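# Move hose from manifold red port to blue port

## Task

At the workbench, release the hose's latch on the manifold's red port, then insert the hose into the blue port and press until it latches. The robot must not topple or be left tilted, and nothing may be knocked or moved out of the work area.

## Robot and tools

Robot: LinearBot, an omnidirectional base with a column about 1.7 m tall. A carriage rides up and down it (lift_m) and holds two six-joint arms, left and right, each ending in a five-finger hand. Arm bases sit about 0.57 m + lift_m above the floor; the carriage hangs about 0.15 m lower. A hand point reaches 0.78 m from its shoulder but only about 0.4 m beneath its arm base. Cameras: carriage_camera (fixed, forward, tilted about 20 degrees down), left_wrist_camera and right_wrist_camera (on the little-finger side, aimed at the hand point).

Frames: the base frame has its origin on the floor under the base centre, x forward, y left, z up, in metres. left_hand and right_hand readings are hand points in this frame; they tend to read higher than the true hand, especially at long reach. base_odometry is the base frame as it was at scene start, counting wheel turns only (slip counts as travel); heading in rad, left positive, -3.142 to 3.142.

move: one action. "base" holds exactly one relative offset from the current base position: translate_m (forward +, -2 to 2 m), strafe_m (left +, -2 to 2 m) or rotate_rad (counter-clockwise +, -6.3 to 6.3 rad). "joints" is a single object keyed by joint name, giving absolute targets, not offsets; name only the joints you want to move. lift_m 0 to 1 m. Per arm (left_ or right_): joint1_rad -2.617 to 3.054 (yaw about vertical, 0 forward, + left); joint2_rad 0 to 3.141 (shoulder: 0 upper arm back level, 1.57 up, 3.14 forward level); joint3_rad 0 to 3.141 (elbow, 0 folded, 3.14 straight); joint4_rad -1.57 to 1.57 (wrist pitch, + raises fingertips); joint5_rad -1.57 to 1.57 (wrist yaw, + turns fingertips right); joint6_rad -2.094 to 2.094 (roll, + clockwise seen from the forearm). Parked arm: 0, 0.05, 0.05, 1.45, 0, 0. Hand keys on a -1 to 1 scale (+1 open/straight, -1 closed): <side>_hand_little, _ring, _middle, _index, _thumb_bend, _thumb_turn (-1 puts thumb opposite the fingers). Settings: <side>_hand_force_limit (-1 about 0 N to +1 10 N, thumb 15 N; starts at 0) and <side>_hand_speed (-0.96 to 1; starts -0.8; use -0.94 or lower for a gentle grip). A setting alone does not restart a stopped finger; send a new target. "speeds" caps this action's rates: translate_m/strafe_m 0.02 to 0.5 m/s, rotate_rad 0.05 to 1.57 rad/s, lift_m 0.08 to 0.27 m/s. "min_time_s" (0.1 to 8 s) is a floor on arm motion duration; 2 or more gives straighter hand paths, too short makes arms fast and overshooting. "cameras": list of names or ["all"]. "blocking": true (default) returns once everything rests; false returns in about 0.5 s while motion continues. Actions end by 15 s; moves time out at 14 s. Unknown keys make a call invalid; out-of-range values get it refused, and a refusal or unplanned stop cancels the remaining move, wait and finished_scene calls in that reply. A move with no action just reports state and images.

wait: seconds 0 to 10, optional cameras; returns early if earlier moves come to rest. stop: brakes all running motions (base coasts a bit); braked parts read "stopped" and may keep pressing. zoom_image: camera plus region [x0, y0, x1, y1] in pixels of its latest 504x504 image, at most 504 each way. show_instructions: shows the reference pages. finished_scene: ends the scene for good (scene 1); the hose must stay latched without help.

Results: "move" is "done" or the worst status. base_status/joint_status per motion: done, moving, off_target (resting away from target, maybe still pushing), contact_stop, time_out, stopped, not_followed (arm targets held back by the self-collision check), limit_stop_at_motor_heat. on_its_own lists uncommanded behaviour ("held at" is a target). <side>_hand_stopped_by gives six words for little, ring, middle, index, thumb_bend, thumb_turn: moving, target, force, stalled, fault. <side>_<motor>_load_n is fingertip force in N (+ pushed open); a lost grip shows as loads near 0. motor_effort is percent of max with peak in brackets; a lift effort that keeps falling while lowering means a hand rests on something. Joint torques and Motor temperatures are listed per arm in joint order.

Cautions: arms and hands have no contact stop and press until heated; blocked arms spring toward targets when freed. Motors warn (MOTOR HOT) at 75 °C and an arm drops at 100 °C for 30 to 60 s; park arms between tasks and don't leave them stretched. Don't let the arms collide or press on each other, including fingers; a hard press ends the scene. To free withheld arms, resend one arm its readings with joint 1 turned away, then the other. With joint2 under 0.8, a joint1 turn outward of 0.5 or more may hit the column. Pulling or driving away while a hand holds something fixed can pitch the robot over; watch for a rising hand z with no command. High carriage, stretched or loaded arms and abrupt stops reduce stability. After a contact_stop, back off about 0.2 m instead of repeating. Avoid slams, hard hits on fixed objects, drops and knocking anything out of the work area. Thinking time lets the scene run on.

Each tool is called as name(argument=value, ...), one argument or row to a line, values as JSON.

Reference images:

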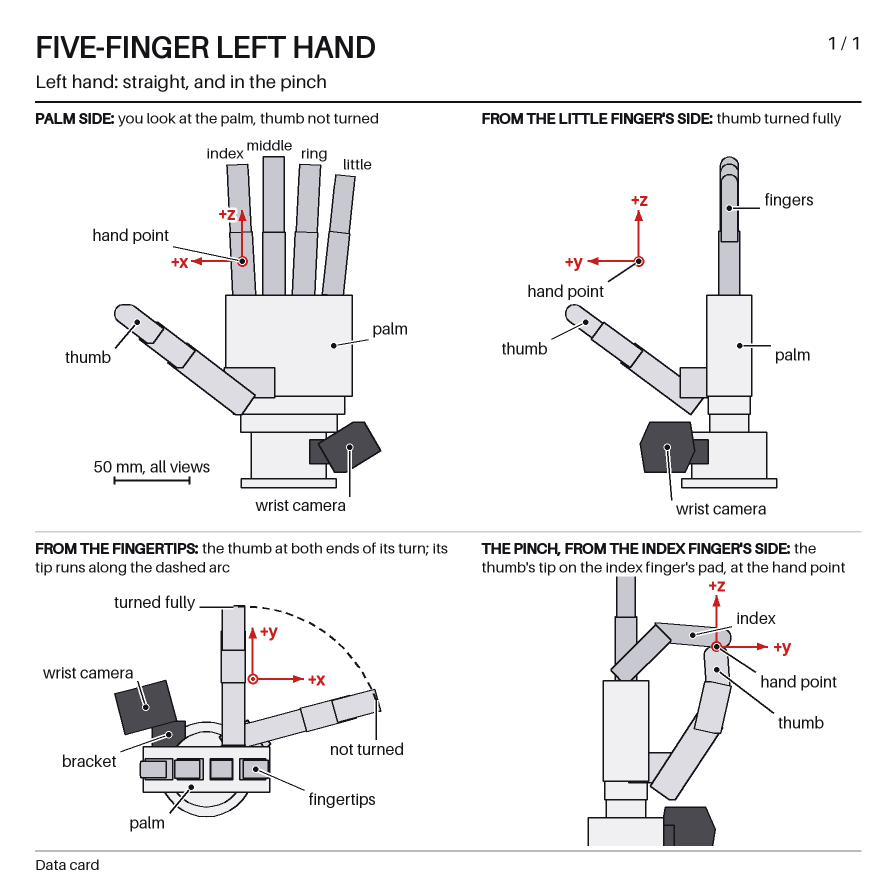

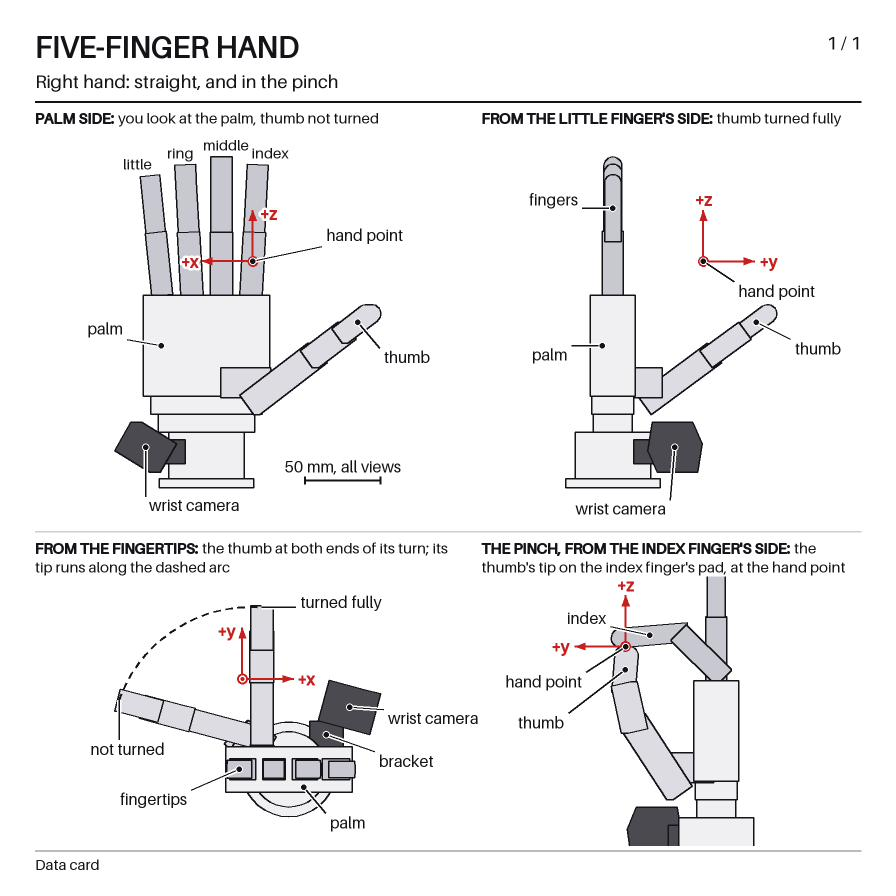

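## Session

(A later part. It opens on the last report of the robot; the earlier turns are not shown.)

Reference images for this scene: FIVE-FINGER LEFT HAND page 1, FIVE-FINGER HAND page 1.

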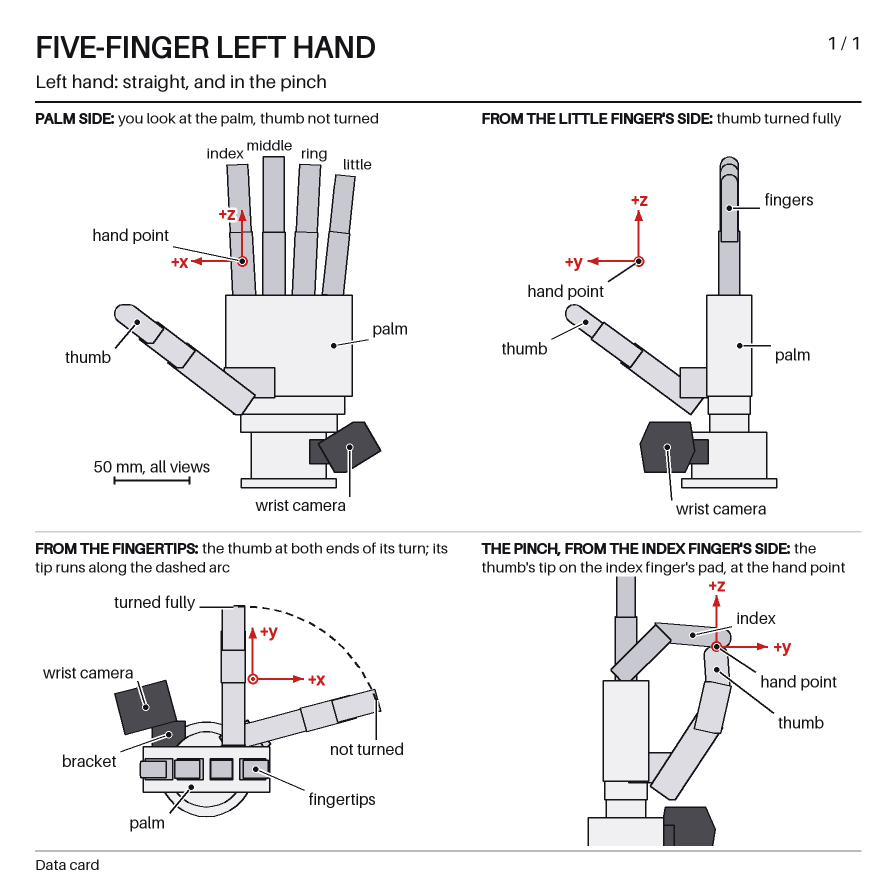

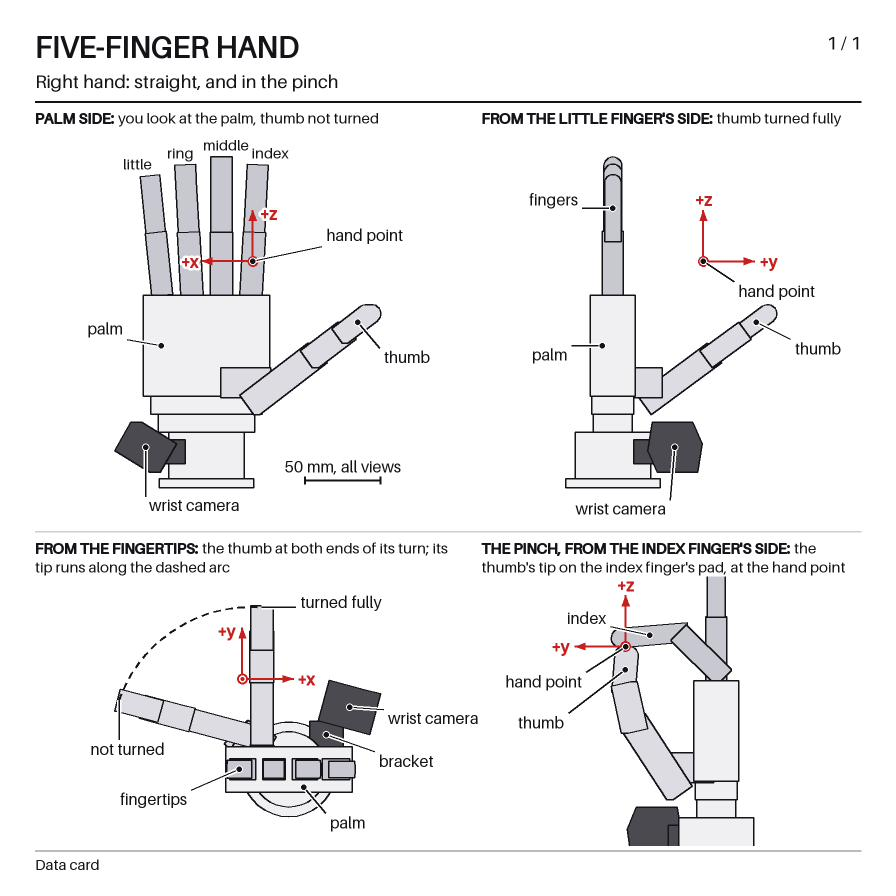

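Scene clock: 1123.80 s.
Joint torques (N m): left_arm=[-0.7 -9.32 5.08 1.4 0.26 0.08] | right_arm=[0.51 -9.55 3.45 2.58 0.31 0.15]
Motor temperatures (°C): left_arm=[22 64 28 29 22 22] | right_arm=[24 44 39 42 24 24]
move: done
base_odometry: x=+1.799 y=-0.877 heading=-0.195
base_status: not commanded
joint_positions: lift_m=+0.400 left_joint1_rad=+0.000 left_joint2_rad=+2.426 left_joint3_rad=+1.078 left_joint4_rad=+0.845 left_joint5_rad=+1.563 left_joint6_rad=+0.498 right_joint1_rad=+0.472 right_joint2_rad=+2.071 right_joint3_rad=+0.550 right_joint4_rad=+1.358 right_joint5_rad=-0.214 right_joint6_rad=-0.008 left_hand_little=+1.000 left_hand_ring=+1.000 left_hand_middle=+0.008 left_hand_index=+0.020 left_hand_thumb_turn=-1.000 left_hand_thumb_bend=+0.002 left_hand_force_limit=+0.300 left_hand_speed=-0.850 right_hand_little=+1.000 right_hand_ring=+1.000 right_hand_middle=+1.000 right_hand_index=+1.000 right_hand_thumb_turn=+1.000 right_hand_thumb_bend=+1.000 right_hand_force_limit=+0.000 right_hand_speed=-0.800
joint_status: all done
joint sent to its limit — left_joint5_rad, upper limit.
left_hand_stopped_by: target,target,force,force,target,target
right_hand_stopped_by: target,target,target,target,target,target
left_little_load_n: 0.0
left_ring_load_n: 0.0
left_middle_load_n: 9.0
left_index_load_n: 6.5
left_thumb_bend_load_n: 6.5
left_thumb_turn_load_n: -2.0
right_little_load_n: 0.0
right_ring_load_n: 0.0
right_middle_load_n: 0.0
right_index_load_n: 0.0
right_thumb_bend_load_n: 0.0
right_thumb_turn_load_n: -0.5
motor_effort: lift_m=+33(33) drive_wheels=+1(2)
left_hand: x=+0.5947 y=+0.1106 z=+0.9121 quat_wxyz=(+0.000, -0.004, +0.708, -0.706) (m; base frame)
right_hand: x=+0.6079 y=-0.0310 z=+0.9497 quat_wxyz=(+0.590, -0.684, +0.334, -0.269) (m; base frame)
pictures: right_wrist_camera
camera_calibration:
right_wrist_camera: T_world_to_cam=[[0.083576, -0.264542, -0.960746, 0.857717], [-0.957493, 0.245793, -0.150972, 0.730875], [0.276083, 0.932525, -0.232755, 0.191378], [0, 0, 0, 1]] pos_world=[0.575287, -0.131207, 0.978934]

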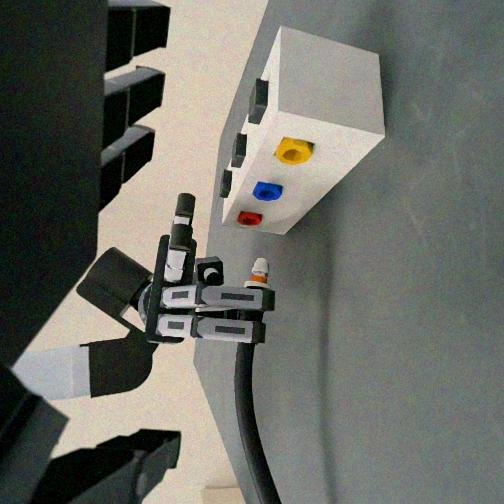

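move(
  joints={"left_joint1_rad": -0.017, "left_joint2_rad": 2.514, "left_joint3_rad": 1.287, "left_joint4_rad": 0.716, "left_joint5_rad": 1.57, "left_joint6_rad": 0.545},
  min_time_s=3,
  cameras=["right_wrist_camera", "left_wrist_camera", "carriage_camera"],
)

zoom_image(
  camera="right_wrist_camera",
  region=[210, 130, 330, 310],
)

Scene clock: 1144.03 s.
Joint torques (N m): left_arm=[-0.64 -10.1 5.9 1.41 0.27 0.1] | right_arm=[0.54 -9.51 3.4 2.58 0.3 0.15]
Motor temperatures (°C): left_arm=[22 60 29 29 22 22] | right_arm=[24 47 38 41 24 24]
move: done
base_odometry: x=+1.799 y=-0.877 heading=-0.195
base_status: not commanded
joint_positions: lift_m=+0.400 left_joint1_rad=-0.011 left_joint2_rad=+2.499 left_joint3_rad=+1.265 left_joint4_rad=+0.728 left_joint5_rad=+1.563 left_joint6_rad=+0.537 right_joint1_rad=+0.472 right_joint2_rad=+2.071 right_joint3_rad=+0.550 right_joint4_rad=+1.358 right_joint5_rad=-0.214 right_joint6_rad=-0.008 left_hand_little=+1.000 left_hand_ring=+1.000 left_hand_middle=+0.008 left_hand_index=+0.020 left_hand_thumb_turn=-1.000 left_hand_thumb_bend=+0.002 left_hand_force_limit=+0.300 left_hand_speed=-0.850 right_hand_little=+1.000 right_hand_ring=+1.000 right_hand_middle=+1.000 right_hand_index=+1.000 right_hand_thumb_turn=+1.000 right_hand_thumb_bend=+1.000 right_hand_force_limit=+0.000 right_hand_speed=-0.800
joint_status: all done
joint sent to its limit — left_joint5_rad, upper limit.
left_hand_stopped_by: target,target,force,force,target,target
right_hand_stopped_by: target,target,target,target,target,target
left_little_load_n: 0.0
left_ring_load_n: 0.0
left_middle_load_n: 9.0
left_index_load_n: 6.0
left_thumb_bend_load_n: 6.5
left_thumb_turn_load_n: -1.5
right_little_load_n: 0.0
right_ring_load_n: 0.0
right_middle_load_n: 0.0
right_index_load_n: 0.0
right_thumb_bend_load_n: 0.0
right_thumb_turn_load_n: -0.5
motor_effort: lift_m=+33(33) drive_wheels=+1(2)
left_hand: x=+0.6320 y=+0.1062 z=+0.9104 quat_wxyz=(+0.010, +0.013, +0.708, -0.706) (m; base frame)
right_hand: x=+0.6080 y=-0.0311 z=+0.9497 quat_wxyz=(+0.590, -0.684, +0.334, -0.269) (m; base frame)
pictures: carriage_camera, left_wrist_camera, right_wrist_camera
camera_calibration:
carriage_camera: T_world_to_cam=[[0.0353109, -0.999002, -0.0273413, 0.0350342], [-0.371734, 0.0122658, -0.928258, 1.32128], [0.927667, 0.0429413, -0.37093, 0.366353], [0, 0, 0, 1]] pos_world=[0.150073, 0.0030611, 1.36334]
left_wrist_camera: T_world_to_cam=[[-0.282904, -0.00793188, 0.959115, -0.693783], [-0.829836, 0.503468, -0.240608, 0.694111], [-0.480975, -0.863978, -0.149015, 0.649438], [0, 0, 0, 1]] pos_world=[0.692089, 0.206135, 0.929203]
right_wrist_camera: T_world_to_cam=[[0.083467, -0.264663, -0.960722, 0.85774], [-0.957417, 0.246088, -0.150973, 0.730872], [0.276379, 0.932413, -0.232852, 0.191289], [0, 0, 0, 1]] pos_world=[0.575289, -0.131208, 0.978934]

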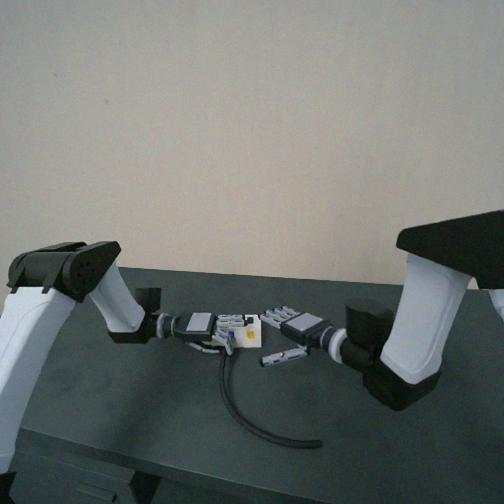

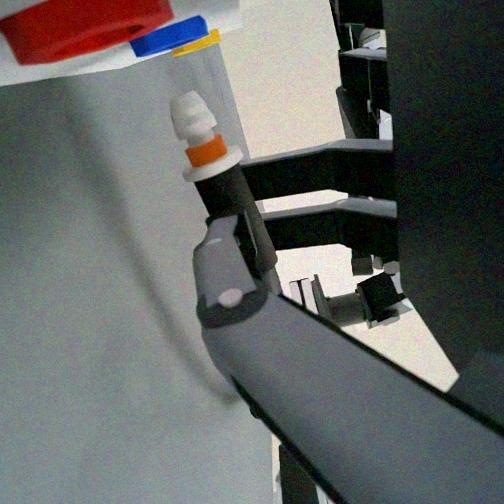

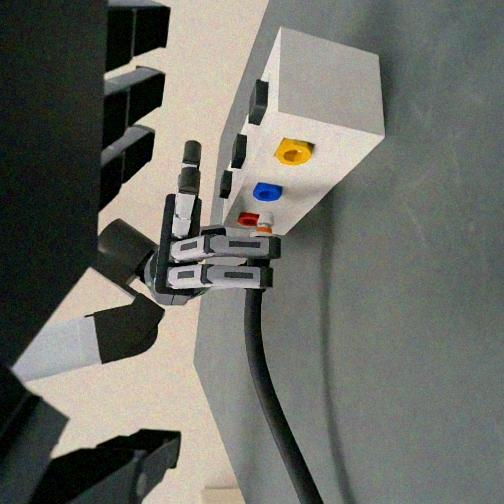

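Scaled by 2.800.

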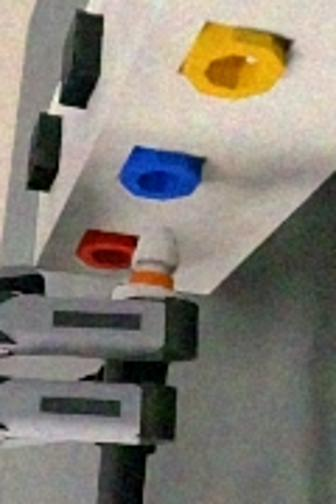

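move(
  joints={"left_joint1_rad": -0.017, "left_joint2_rad": 2.553, "left_joint3_rad": 1.383, "left_joint4_rad": 0.658},
  min_time_s=2.5,
  cameras=["right_wrist_camera", "left_wrist_camera"],
)

zoom_image(
  camera="right_wrist_camera",
  region=[210, 130, 330, 310],
)

Scene clock: 1166.83 s.
Joint torques (N m): left_arm=[-0.54 -10.44 6.74 1.63 0.2 0.09] | right_arm=[0.53 -9.5 3.41 2.57 0.3 0.15]
Motor temperatures (°C): left_arm=[22 58 29 29 22 22] | right_arm=[24 49 37 42 24 24]
move: done
base_odometry: x=+1.799 y=-0.877 heading=-0.195
base_status: not commanded
joint_positions: lift_m=+0.400 left_joint1_rad=-0.013 left_joint2_rad=+2.536 left_joint3_rad=+1.357 left_joint4_rad=+0.660 left_joint5_rad=+1.567 left_joint6_rad=+0.537 right_joint1_rad=+0.472 right_joint2_rad=+2.071 right_joint3_rad=+0.550 right_joint4_rad=+1.359 right_joint5_rad=-0.214 right_joint6_rad=-0.008 left_hand_little=+1.000 left_hand_ring=+1.000 left_hand_middle=+0.008 left_hand_index=+0.020 left_hand_thumb_turn=-1.000 left_hand_thumb_bend=+0.002 left_hand_force_limit=+0.300 left_hand_speed=-0.850 right_hand_little=+1.000 right_hand_ring=+1.000 right_hand_middle=+1.000 right_hand_index=+1.000 right_hand_thumb_turn=+1.000 right_hand_thumb_bend=+1.000 right_hand_force_limit=+0.000 right_hand_speed=-0.800
joint_status: all done
left_hand_stopped_by: target,target,force,force,target,target
right_hand_stopped_by: target,target,target,target,target,target
left_little_load_n: 0.0
left_ring_load_n: 0.0
left_middle_load_n: 9.0
left_index_load_n: 6.5
left_thumb_bend_load_n: 6.0
left_thumb_turn_load_n: -1.5
right_little_load_n: -0.5
right_ring_load_n: 0.0
right_middle_load_n: 0.0
right_index_load_n: 0.0
right_thumb_bend_load_n: 0.0
right_thumb_turn_load_n: 0.0
motor_effort: lift_m=+33(33) drive_wheels=+1(2)
left_hand: x=+0.6466 y=+0.1051 z=+0.9100 quat_wxyz=(+0.003, +0.010, +0.708, -0.706) (m; base frame)
right_hand: x=+0.6080 y=-0.0311 z=+0.9497 quat_wxyz=(+0.590, -0.684, +0.334, -0.269) (m; base frame)
pictures: left_wrist_camera, right_wrist_camera
camera_calibration:
left_wrist_camera: T_world_to_cam=[[-0.269746, -0.00535121, 0.962917, -0.701516], [-0.830598, 0.507218, -0.229861, 0.697069], [-0.487179, -0.861801, -0.141265, 0.652166], [0, 0, 0, 1]] pos_world=[0.707474, 0.204718, 0.927858]
right_wrist_camera: T_world_to_cam=[[0.0838036, -0.264468, -0.960746, 0.857598], [-0.957355, 0.24615, -0.151267, 0.731132], [0.276493, 0.932452, -0.232562, 0.190945], [0, 0, 0, 1]] pos_world=[0.575289, -0.131208, 0.978936]

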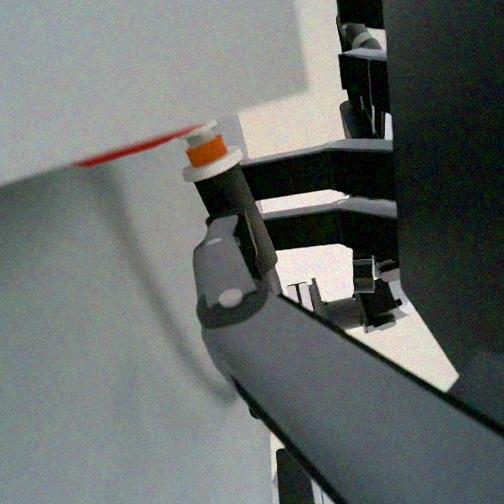

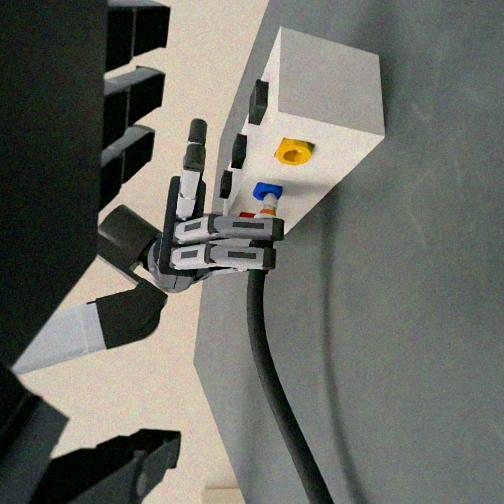

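Scaled by 2.800.

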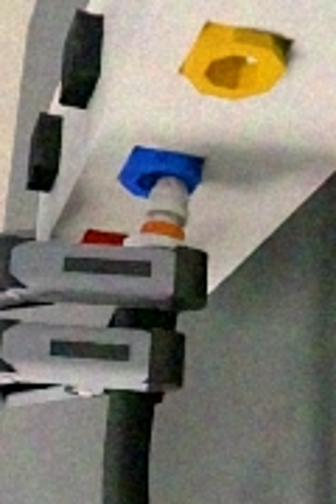

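move(
  joints={"left_joint1_rad": -0.017, "left_joint2_rad": 2.475, "left_joint3_rad": 1.25, "left_joint4_rad": 0.728},
  min_time_s=2,
  cameras=["right_wrist_camera", "left_wrist_camera"],
)

zoom_image(
  camera="right_wrist_camera",
  region=[210, 130, 330, 310],
)

zoom_image(
  camera="left_wrist_camera",
  region=[80, 0, 330, 310],
)

Scene clock: 1190.63 s.
Joint torques (N m): left_arm=[-0.42 -14.04 2.71 1.64 0.24 0.07] | right_arm=[0.55 -9.52 3.41 2.57 0.3 0.16]
Motor temperatures (°C): left_arm=[22 58 31 29 22 22] | right_arm=[24 50 36 42 24 24]
move: done
base_odometry: x=+1.799 y=-0.877 heading=-0.195
base_status: not commanded
joint_positions: lift_m=+0.400 left_joint1_rad=-0.013 left_joint2_rad=+2.512 left_joint3_rad=+1.263 left_joint4_rad=+0.721 left_joint5_rad=+1.567 left_joint6_rad=+0.537 right_joint1_rad=+0.472 right_joint2_rad=+2.071 right_joint3_rad=+0.550 right_joint4_rad=+1.359 right_joint5_rad=-0.214 right_joint6_rad=-0.008 left_hand_little=+1.000 left_hand_ring=+1.000 left_hand_middle=+0.008 left_hand_index=+0.020 left_hand_thumb_turn=-1.000 left_hand_thumb_bend=+0.002 left_hand_force_limit=+0.300 left_hand_speed=-0.850 right_hand_little=+1.000 right_hand_ring=+1.000 right_hand_middle=+1.000 right_hand_index=+1.000 right_hand_thumb_turn=+1.000 right_hand_thumb_bend=+1.000 right_hand_force_limit=+0.000 right_hand_speed=-0.800
joint_status: all done
left_hand_stopped_by: target,target,force,force,target,target
right_hand_stopped_by: target,target,target,target,target,target
left_little_load_n: 0.0
left_ring_load_n: 0.0
left_middle_load_n: 9.0
left_index_load_n: 6.5
left_thumb_bend_load_n: 6.5
left_thumb_turn_load_n: -2.0
right_little_load_n: 0.0
right_ring_load_n: 0.0
right_middle_load_n: 0.0
right_index_load_n: 0.0
right_thumb_bend_load_n: 0.0
right_thumb_turn_load_n: 0.0
motor_effort: lift_m=+33(33) drive_wheels=+1(2)
left_hand: x=+0.6276 y=+0.1053 z=+0.9050 quat_wxyz=(+0.000, +0.007, +0.708, -0.706) (m; base frame)
right_hand: x=+0.6080 y=-0.0311 z=+0.9497 quat_wxyz=(+0.590, -0.684, +0.334, -0.269) (m; base frame)
pictures: left_wrist_camera, right_wrist_camera
camera_calibration:
left_wrist_camera: T_world_to_cam=[[-0.261232, -0.00542451, 0.965261, -0.709304], [-0.832595, 0.507238, -0.222477, 0.674549], [-0.48841, -0.861789, -0.137023, 0.639277], [0, 0, 0, 1]] pos_world=[0.688563, 0.204918, 0.92233]
right_wrist_camera: T_world_to_cam=[[0.0838036, -0.264468, -0.960746, 0.857598], [-0.957355, 0.24615, -0.151267, 0.731132], [0.276493, 0.932452, -0.232562, 0.190945], [0, 0, 0, 1]] pos_world=[0.575289, -0.131208, 0.978936]

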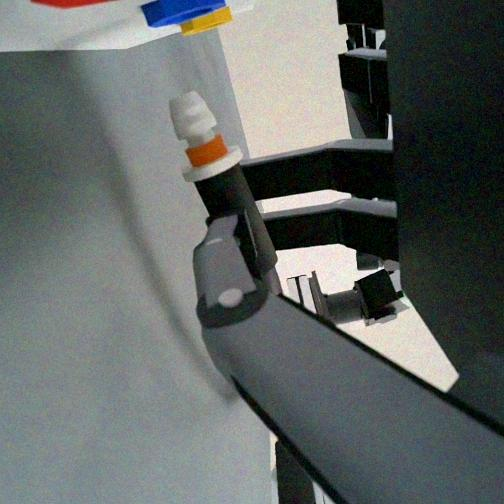

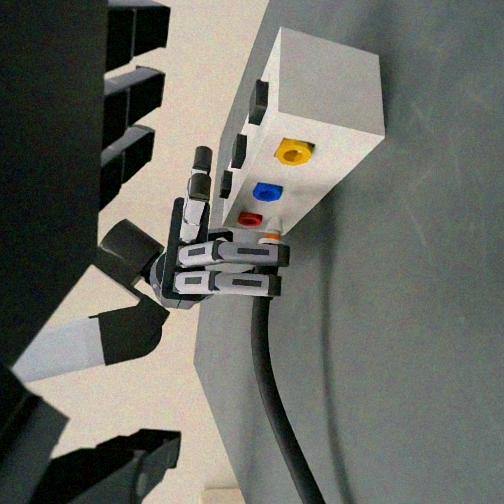

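Scaled by 2.800.

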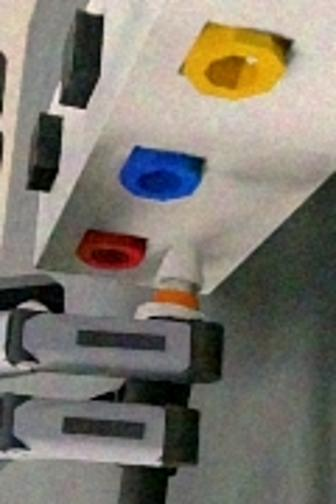

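Scaled by 1.626.

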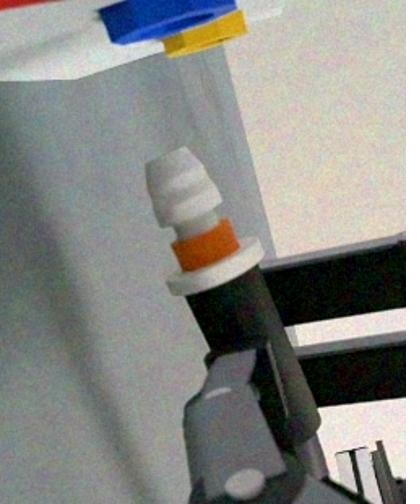

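move(
  joints={"left_joint1_rad": 0.0, "left_joint2_rad": 2.455, "left_joint3_rad": 1.244, "left_joint4_rad": 0.73, "left_joint6_rad": 0.675},
  min_time_s=2,
  cameras=["right_wrist_camera", "left_wrist_camera"],
)

zoom_image(
  camera="right_wrist_camera",
  region=[210, 130, 330, 310],
)

zoom_image(
  camera="left_wrist_camera",
  region=[80, 0, 330, 310],
)

Scene clock: 1229.40 s.
Joint torques (N m): left_arm=[0.35 -14.12 2.69 1.67 0.22 0.09] | right_arm=[0.54 -9.51 3.41 2.57 0.3 0.16]
Motor temperatures (°C): left_arm=[22 73 29 30 22 22] | right_arm=[24 51 35 43 24 24]
move: done
base_odometry: x=+1.799 y=-0.877 heading=-0.195
base_status: not commanded
joint_positions: lift_m=+0.400 left_joint1_rad=-0.007 left_joint2_rad=+2.491 left_joint3_rad=+1.257 left_joint4_rad=+0.723 left_joint5_rad=+1.567 left_joint6_rad=+0.665 right_joint1_rad=+0.472 right_joint2_rad=+2.071 right_joint3_rad=+0.550 right_joint4_rad=+1.359 right_joint5_rad=-0.214 right_joint6_rad=-0.008 left_hand_little=+1.000 left_hand_ring=+1.000 left_hand_middle=+0.008 left_hand_index=+0.020 left_hand_thumb_turn=-1.000 left_hand_thumb_bend=+0.002 left_hand_force_limit=+0.300 left_hand_speed=-0.850 right_hand_little=+1.000 right_hand_ring=+1.000 right_hand_middle=+1.000 right_hand_index=+1.000 right_hand_thumb_turn=+1.000 right_hand_thumb_bend=+1.000 right_hand_force_limit=+0.000 right_hand_speed=-0.800
joint_status: all done
left_hand_stopped_by: target,target,force,force,target,target
right_hand_stopped_by: target,target,target,target,target,target
left_little_load_n: 0.0
left_ring_load_n: 0.0
left_middle_load_n: 9.0
left_index_load_n: 6.5
left_thumb_bend_load_n: 6.5
left_thumb_turn_load_n: -2.0
right_little_load_n: 0.0
right_ring_load_n: 0.0
right_middle_load_n: 0.0
right_index_load_n: 0.0
right_thumb_bend_load_n: 0.0
right_thumb_turn_load_n: -0.5
motor_effort: lift_m=+33(33) drive_wheels=+1(2)
left_hand: x=+0.6383 y=+0.1079 z=+0.9088 quat_wxyz=(+0.053, +0.055, +0.706, -0.704) (m; base frame)
right_hand: x=+0.6080 y=-0.0311 z=+0.9497 quat_wxyz=(+0.590, -0.684, +0.334, -0.269) (m; base frame)
pictures: left_wrist_camera, right_wrist_camera
camera_calibration:
left_wrist_camera: T_world_to_cam=[[-0.397248, -0.00659628, 0.917688, -0.579968], [-0.795056, 0.501905, -0.340555, 0.766966], [-0.458346, -0.864898, -0.204625, 0.689916], [0, 0, 0, 1]] pos_world=[0.69561, 0.207937, 0.934598]
right_wrist_camera: T_world_to_cam=[[0.0838036, -0.264468, -0.960746, 0.857598], [-0.957355, 0.24615, -0.151267, 0.731132], [0.276493, 0.932452, -0.232562, 0.190945], [0, 0, 0, 1]] pos_world=[0.575289, -0.131208, 0.978936]

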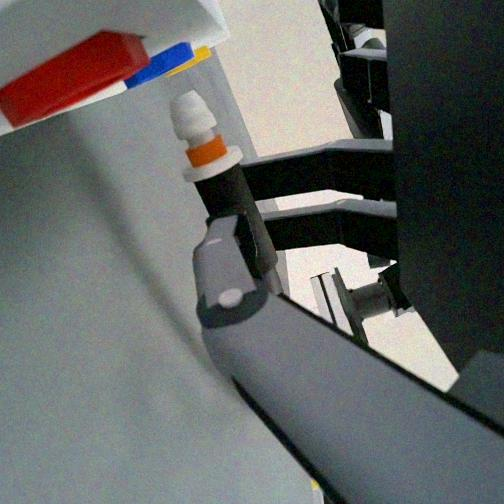

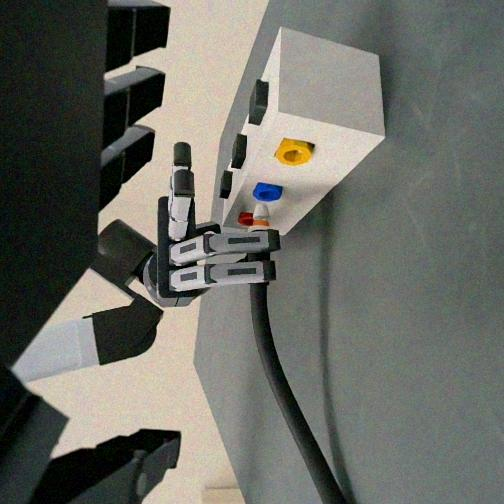

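Scaled by 2.800.

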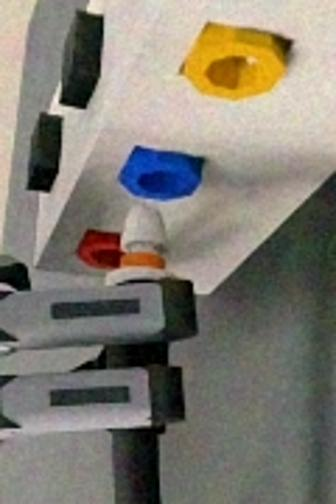

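Scaled by 1.626.

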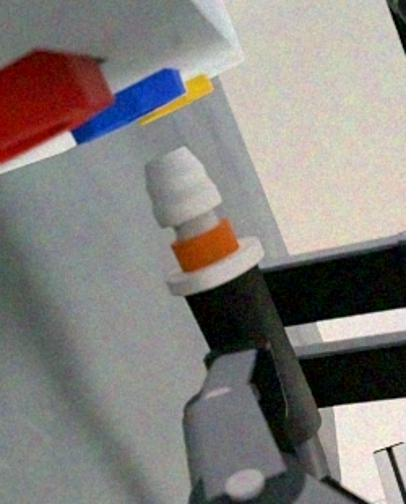

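move(
  joints={"left_joint2_rad": 2.552, "left_joint3_rad": 1.368, "left_joint4_rad": 0.67},
  min_time_s=2,
  cameras=["right_wrist_camera", "left_wrist_camera"],
)

zoom_image(
  camera="right_wrist_camera",
  region=[210, 130, 330, 310],
)

Scene clock: 1244.00 s.
Joint torques (N m): left_arm=[0.4 -10.62 7.47 1.79 0.27 0.11] | right_arm=[0.53 -9.54 3.41 2.57 0.3 0.15]
Motor temperatures (°C): left_arm=[22 71 29 30 22 22] | right_arm=[24 51 35 43 24 24]
move: done
base_odometry: x=+1.799 y=-0.877 heading=-0.195
base_status: not commanded
joint_positions: lift_m=+0.400 left_joint1_rad=-0.007 left_joint2_rad=+2.540 left_joint3_rad=+1.332 left_joint4_rad=+0.649 left_joint5_rad=+1.567 left_joint6_rad=+0.665 right_joint1_rad=+0.472 right_joint2_rad=+2.071 right_joint3_rad=+0.550 right_joint4_rad=+1.359 right_joint5_rad=-0.213 right_joint6_rad=-0.008 left_hand_little=+1.000 left_hand_ring=+1.000 left_hand_middle=+0.008 left_hand_index=+0.020 left_hand_thumb_turn=-1.000 left_hand_thumb_bend=+0.002 left_hand_force_limit=+0.300 left_hand_speed=-0.850 right_hand_little=+1.000 right_hand_ring=+1.000 right_hand_middle=+1.000 right_hand_index=+1.000 right_hand_thumb_turn=+1.000 right_hand_thumb_bend=+1.000 right_hand_force_limit=+0.000 right_hand_speed=-0.800
joint_status: all done
left_hand_stopped_by: target,target,force,force,target,target
right_hand_stopped_by: target,target,target,target,target,target
left_little_load_n: 0.0
left_ring_load_n: 0.0
left_middle_load_n: 9.5
left_index_load_n: 7.0
left_thumb_bend_load_n: 6.0
left_thumb_turn_load_n: -1.0
right_little_load_n: 0.0
right_ring_load_n: 0.0
right_middle_load_n: 0.0
right_index_load_n: 0.0
right_thumb_bend_load_n: 0.0
right_thumb_turn_load_n: 0.0
motor_effort: lift_m=+33(33) drive_wheels=+1(2)
left_hand: x=+0.6465 y=+0.1078 z=+0.8999 quat_wxyz=(+0.036, +0.038, +0.707, -0.705) (m; base frame)
right_hand: x=+0.6081 y=-0.0311 z=+0.9498 quat_wxyz=(+0.590, -0.684, +0.334, -0.269) (m; base frame)
pictures: left_wrist_camera, right_wrist_camera
camera_calibration:
left_wrist_camera: T_world_to_cam=[[-0.35271, -0.00680655, 0.935708, -0.613538], [-0.810452, 0.502054, -0.301843, 0.745581], [-0.467721, -0.86481, -0.182596, 0.677992], [0, 0, 0, 1]] pos_world=[0.704968, 0.207837, 0.92294]
right_wrist_camera: T_world_to_cam=[[0.084048, -0.264399, -0.960744, 0.857553], [-0.957215, 0.246502, -0.151577, 0.731515], [0.276903, 0.932379, -0.232368, 0.190507], [0, 0, 0, 1]] pos_world=[0.57539, -0.131209, 0.979038]

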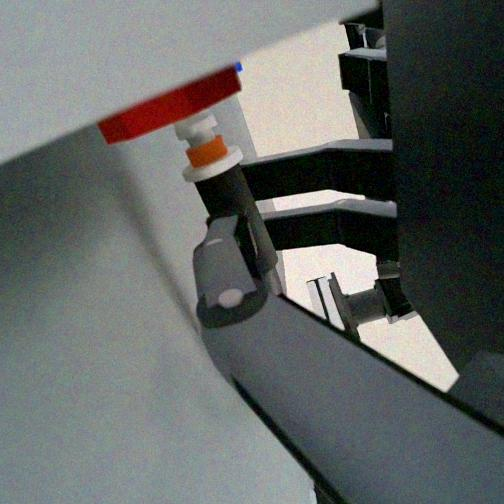

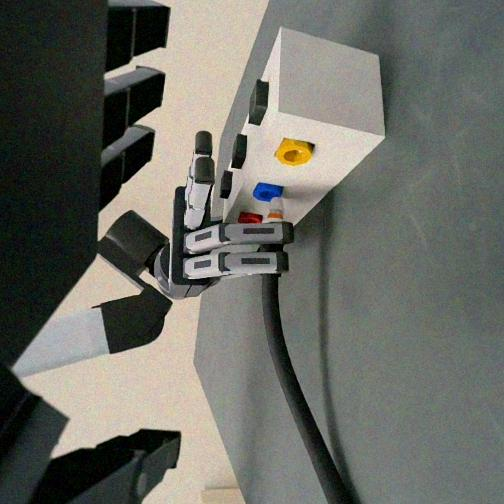

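Scaled by 2.800.

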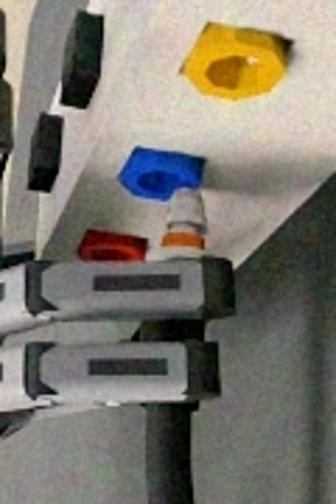

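move(
  joints={"left_joint2_rad": 2.42, "left_joint3_rad": 1.20, "left_joint4_rad": 0.71},
  min_time_s=1.5,
)

move(
  joints={"left_joint2_rad": 2.511, "left_joint3_rad": 1.265, "left_joint4_rad": 0.748},
  min_time_s=1.5,
  cameras=["right_wrist_camera", "left_wrist_camera"],
)

zoom_image(
  camera="right_wrist_camera",
  region=[210, 130, 330, 310],
)

zoom_image(
  camera="left_wrist_camera",
  region=[80, 0, 330, 310],
)

Scene clock: 1256.07 s.
Joint torques (N m): left_arm=[0.2 -13.75 2.65 1.6 0.29 0.1] | right_arm=[0.51 -9.51 3.4 2.57 0.3 0.16]
Motor temperatures (°C): left_arm=[22 71 30 31 22 22] | right_arm=[24 52 35 43 24 24]
move: done
base_odometry: x=+1.799 y=-0.877 heading=-0.195
base_status: not commanded
joint_positions: lift_m=+0.400 left_joint1_rad=-0.005 left_joint2_rad=+2.456 left_joint3_rad=+1.213 left_joint4_rad=+0.703 left_joint5_rad=+1.566 left_joint6_rad=+0.667 right_joint1_rad=+0.472 right_joint2_rad=+2.071 right_joint3_rad=+0.550 right_joint4_rad=+1.359 right_joint5_rad=-0.213 right_joint6_rad=-0.008 left_hand_little=+1.000 left_hand_ring=+1.000 left_hand_middle=+0.008 left_hand_index=+0.020 left_hand_thumb_turn=-1.000 left_hand_thumb_bend=+0.002 left_hand_force_limit=+0.300 left_hand_speed=-0.850 right_hand_little=+1.000 right_hand_ring=+1.000 right_hand_middle=+1.000 right_hand_index=+1.000 right_hand_thumb_turn=+1.000 right_hand_thumb_bend=+1.000 right_hand_force_limit=+0.000 right_hand_speed=-0.800
joint_status: all done
left_hand_stopped_by: target,target,force,force,target,target
right_hand_stopped_by: target,target,target,target,target,target
left_little_load_n: 0.0
left_ring_load_n: 0.0
left_middle_load_n: 9.0
left_index_load_n: 6.5
left_thumb_bend_load_n: 6.5
left_thumb_turn_load_n: -1.5
right_little_load_n: 0.0
right_ring_load_n: 0.0
right_middle_load_n: 0.0
right_index_load_n: 0.0
right_thumb_bend_load_n: 0.0
right_thumb_turn_load_n: 0.0
motor_effort: lift_m=+33(33) drive_wheels=+1(2)
left_hand: x=+0.6283 y=+0.1086 z=+0.9136 quat_wxyz=(+0.044, +0.045, +0.707, -0.705) (m; base frame)
right_hand: x=+0.6081 y=-0.0311 z=+0.9498 quat_wxyz=(+0.590, -0.684, +0.334, -0.269) (m; base frame)
pictures: none

Scene clock: 1257.87 s.
Joint torques (N m): left_arm=[0.08 -10.03 5.82 1.67 0.23 0.1] | right_arm=[0.53 -9.54 3.43 2.57 0.3 0.15]
Motor temperatures (°C): left_arm=[22 71 30 31 22 22] | right_arm=[24 52 35 43 24 24]
move: done
base_odometry: x=+1.799 y=-0.877 heading=-0.195
base_status: not commanded
joint_positions: lift_m=+0.400 left_joint1_rad=-0.005 left_joint2_rad=+2.495 left_joint3_rad=+1.244 left_joint4_rad=+0.739 left_joint5_rad=+1.566 left_joint6_rad=+0.667 right_joint1_rad=+0.472 right_joint2_rad=+2.071 right_joint3_rad=+0.550 right_joint4_rad=+1.359 right_joint5_rad=-0.213 right_joint6_rad=-0.008 left_hand_little=+1.000 left_hand_ring=+1.000 left_hand_middle=+0.008 left_hand_index=+0.020 left_hand_thumb_turn=-1.000 left_hand_thumb_bend=+0.002 left_hand_force_limit=+0.300 left_hand_speed=-0.850 right_hand_little=+1.000 right_hand_ring=+1.000 right_hand_middle=+1.000 right_hand_index=+1.000 right_hand_thumb_turn=+1.000 right_hand_thumb_bend=+1.000 right_hand_force_limit=+0.000 right_hand_speed=-0.800
joint_status: all done
left_hand_stopped_by: target,target,force,force,target,target
right_hand_stopped_by: target,target,target,target,target,target
left_little_load_n: 0.0
left_ring_load_n: 0.0
left_middle_load_n: 9.0
left_index_load_n: 6.5
left_thumb_bend_load_n: 6.5
left_thumb_turn_load_n: -2.0
right_little_load_n: 0.0
right_ring_load_n: 0.0
right_middle_load_n: 0.0
right_index_load_n: 0.0
right_thumb_bend_load_n: 0.0
right_thumb_turn_load_n: 0.0
motor_effort: lift_m=+33(33) drive_wheels=+1(2)
left_hand: x=+0.6358 y=+0.1085 z=+0.9054 quat_wxyz=(+0.054, +0.055, +0.706, -0.704) (m; base frame)
right_hand: x=+0.6081 y=-0.0311 z=+0.9498 quat_wxyz=(+0.590, -0.684, +0.334, -0.269) (m; base frame)
pictures: left_wrist_camera, right_wrist_camera
camera_calibration:
left_wrist_camera: T_world_to_cam=[[-0.398276, -0.00751452, 0.917235, -0.576593], [-0.795584, 0.500523, -0.341353, 0.764706], [-0.456532, -0.86569, -0.205325, 0.688155], [0, 0, 0, 1]] pos_world=[0.69291, 0.208643, 0.931202]
right_wrist_camera: T_world_to_cam=[[0.084048, -0.264399, -0.960744, 0.857553], [-0.957215, 0.246502, -0.151577, 0.731515], [0.276903, 0.932379, -0.232368, 0.190507], [0, 0, 0, 1]] pos_world=[0.57539, -0.131209, 0.979038]

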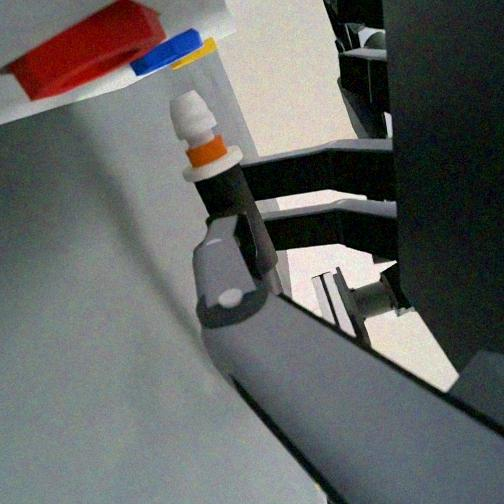

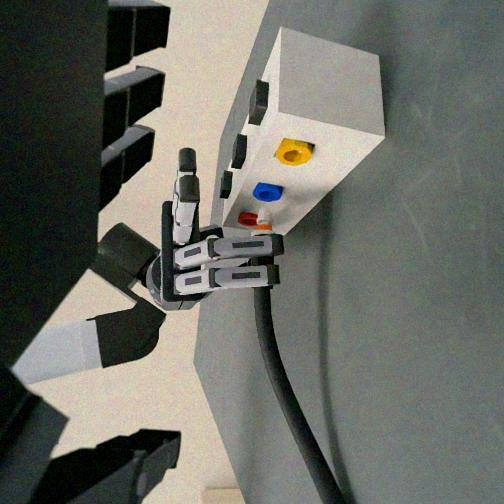

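Scaled by 2.800.

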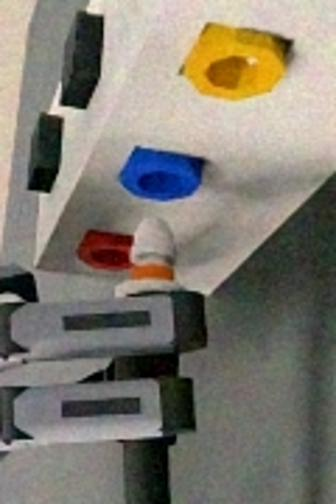

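Scaled by 1.626.

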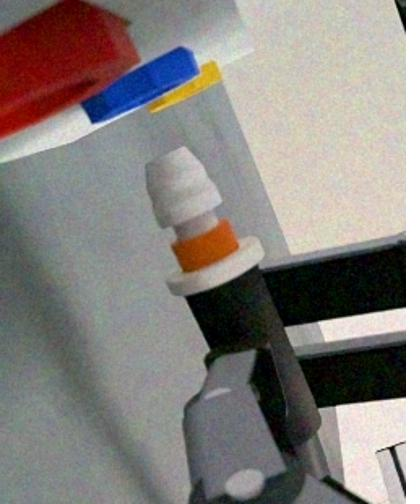

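move(
  base={"translate_m": 0.01},
  speeds={"translate_m": 0.02},
  cameras=["right_wrist_camera", "left_wrist_camera"],
)

zoom_image(
  camera="right_wrist_camera",
  region=[210, 130, 330, 310],
)

zoom_image(
  camera="left_wrist_camera",
  region=[80, 0, 330, 310],
)

Scene clock: 1268.73 s.
Joint torques (N m): left_arm=[0.03 -10.28 5.79 1.66 0.26 0.1] | right_arm=[0.42 -9.4 3.43 2.54 0.28 0.16]
Motor temperatures (°C): left_arm=[22 69 30 31 22 22] | right_arm=[24 52 34 43 24 24]
move: done
base_odometry: x=+1.808 y=-0.879 heading=-0.195
base_status: done
joint_positions: lift_m=+0.400 left_joint1_rad=-0.005 left_joint2_rad=+2.497 left_joint3_rad=+1.244 left_joint4_rad=+0.741 left_joint5_rad=+1.566 left_joint6_rad=+0.667 right_joint1_rad=+0.474 right_joint2_rad=+2.070 right_joint3_rad=+0.550 right_joint4_rad=+1.362 right_joint5_rad=-0.212 right_joint6_rad=-0.008 left_hand_little=+1.000 left_hand_ring=+1.000 left_hand_middle=+0.008 left_hand_index=+0.020 left_hand_thumb_turn=-1.000 left_hand_thumb_bend=+0.002 left_hand_force_limit=+0.300 left_hand_speed=-0.850 right_hand_little=+1.000 right_hand_ring=+1.000 right_hand_middle=+1.000 right_hand_index=+1.000 right_hand_thumb_turn=+1.000 right_hand_thumb_bend=+1.000 right_hand_force_limit=+0.000 right_hand_speed=-0.800
joint_status: not commanded
left_hand_stopped_by: target,target,force,force,target,target
right_hand_stopped_by: target,target,target,target,target,target
left_little_load_n: -0.5
left_ring_load_n: -0.5
left_middle_load_n: 9.0
left_index_load_n: 6.5
left_thumb_bend_load_n: 6.5
left_thumb_turn_load_n: -1.5
right_little_load_n: 0.0
right_ring_load_n: 0.0
right_middle_load_n: -0.5
right_index_load_n: 0.0
right_thumb_bend_load_n: 0.0
right_thumb_turn_load_n: 0.0
motor_effort: lift_m=+33(33) drive_wheels=+5(6)
left_hand: x=+0.6357 y=+0.1085 z=+0.9047 quat_wxyz=(+0.054, +0.055, +0.706, -0.704) (m; base frame)
right_hand: x=+0.6083 y=-0.0305 z=+0.9513 quat_wxyz=(+0.592, -0.682, +0.333, -0.270) (m; base frame)
pictures: left_wrist_camera, right_wrist_camera
camera_calibration:
left_wrist_camera: T_world_to_cam=[[-0.398276, -0.00751452, 0.917235, -0.576083], [-0.795584, 0.500523, -0.341353, 0.764422], [-0.456532, -0.86569, -0.205325, 0.687986], [0, 0, 0, 1]] pos_world=[0.69281, 0.208643, 0.930602]
right_wrist_camera: T_world_to_cam=[[0.0878724, -0.262353, -0.960963, 0.856941], [-0.956577, 0.246922, -0.154884, 0.734571], [0.277917, 0.932845, -0.229263, 0.186687], [0, 0, 0, 1]] pos_world=[0.575489, -0.130711, 0.980062]

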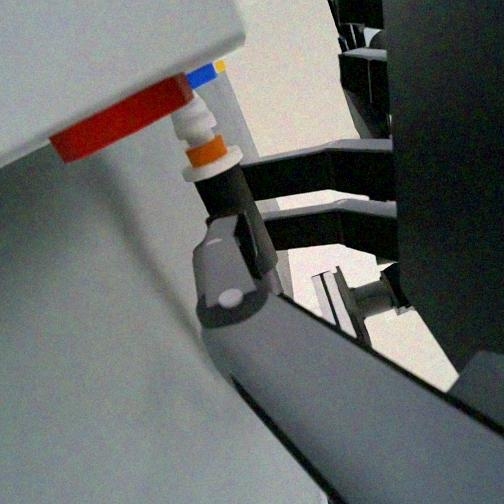

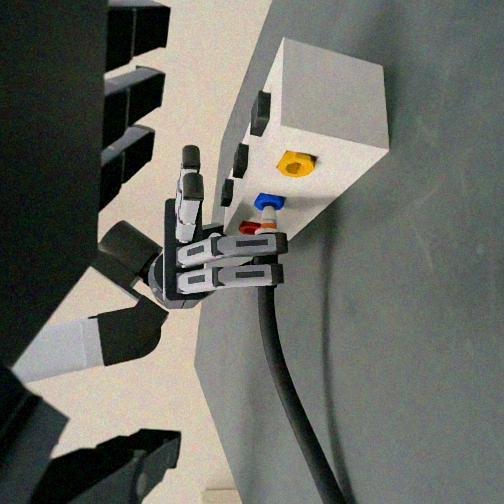

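Scaled by 2.800.

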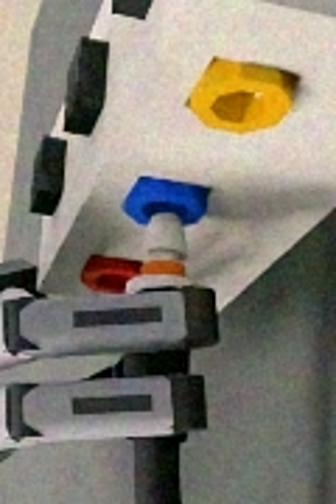

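Scaled by 1.626.

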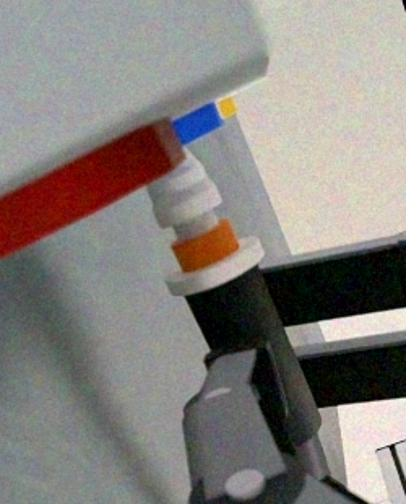

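move(
  base={"translate_m": 0.012},
  speeds={"translate_m": 0.02},
  cameras=["right_wrist_camera", "left_wrist_camera"],
)

zoom_image(
  camera="right_wrist_camera",
  region=[210, 130, 330, 310],
)

Scene clock: 1288.57 s.
Joint torques (N m): left_arm=[0.7 -10.91 5.53 2.23 0.27 0.28] | right_arm=[0.38 -9.36 3.4 2.52 0.28 0.15]
Motor temperatures (°C): left_arm=[22 63 30 31 22 22] | right_arm=[24 51 34 44 24 24]
move: done
base_odometry: x=+1.820 y=-0.882 heading=-0.196
base_status: done
joint_positions: lift_m=+0.400 left_joint1_rad=-0.012 left_joint2_rad=+2.507 left_joint3_rad=+1.244 left_joint4_rad=+0.686 left_joint5_rad=+1.567 left_joint6_rad=+0.639 right_joint1_rad=+0.474 right_joint2_rad=+2.069 right_joint3_rad=+0.550 right_joint4_rad=+1.363 right_joint5_rad=-0.211 right_joint6_rad=-0.008 left_hand_little=+1.000 left_hand_ring=+1.000 left_hand_middle=+0.008 left_hand_index=+0.020 left_hand_thumb_turn=-1.000 left_hand_thumb_bend=+0.002 left_hand_force_limit=+0.300 left_hand_speed=-0.850 right_hand_little=+1.000 right_hand_ring=+1.000 right_hand_middle=+1.000 right_hand_index=+1.000 right_hand_thumb_turn=+1.000 right_hand_thumb_bend=+1.000 right_hand_force_limit=+0.000 right_hand_speed=-0.800
joint_status: not commanded
left_hand_stopped_by: target,target,force,force,target,target
right_hand_stopped_by: target,target,target,target,target,target
left_little_load_n: 0.0
left_ring_load_n: 0.0
left_middle_load_n: 9.0
left_index_load_n: 6.5
left_thumb_bend_load_n: 6.0
left_thumb_turn_load_n: 0.5
right_little_load_n: 0.0
right_ring_load_n: 0.0
right_middle_load_n: 0.0
right_index_load_n: 0.0
right_thumb_bend_load_n: 0.0
right_thumb_turn_load_n: 0.0
motor_effort: lift_m=+33(33) drive_wheels=+7(10)
left_hand: x=+0.6254 y=+0.1060 z=+0.8996 quat_wxyz=(+0.019, +0.025, +0.707, -0.706) (m; base frame)
right_hand: x=+0.6085 y=-0.0303 z=+0.9519 quat_wxyz=(+0.592, -0.682, +0.333, -0.271) (m; base frame)
pictures: left_wrist_camera, right_wrist_camera
camera_calibration:
left_wrist_camera: T_world_to_cam=[[-0.312087, -0.00514831, 0.95004, -0.659192], [-0.820062, 0.506358, -0.266645, 0.703233], [-0.479687, -0.862308, -0.16225, 0.655335], [0, 0, 0, 1]] pos_world=[0.685325, 0.20562, 0.9201]
right_wrist_camera: T_world_to_cam=[[0.08938, -0.261622, -0.961023, 0.856735], [-0.956233, 0.247379, -0.156279, 0.735951], [0.278623, 0.93293, -0.228061, 0.18511], [0, 0, 0, 1]] pos_world=[0.575589, -0.130612, 0.980572]

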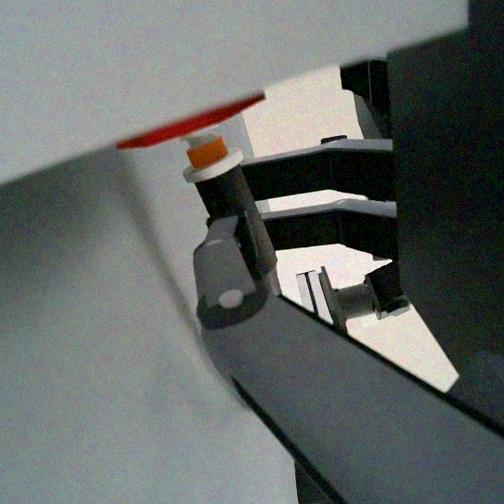

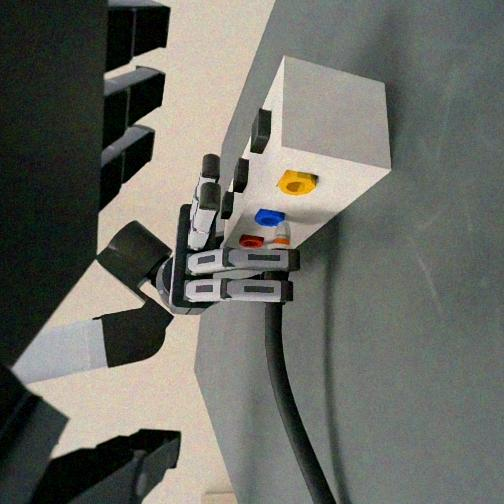

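Scaled by 2.800.

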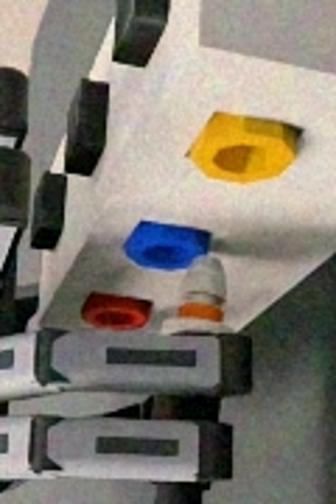

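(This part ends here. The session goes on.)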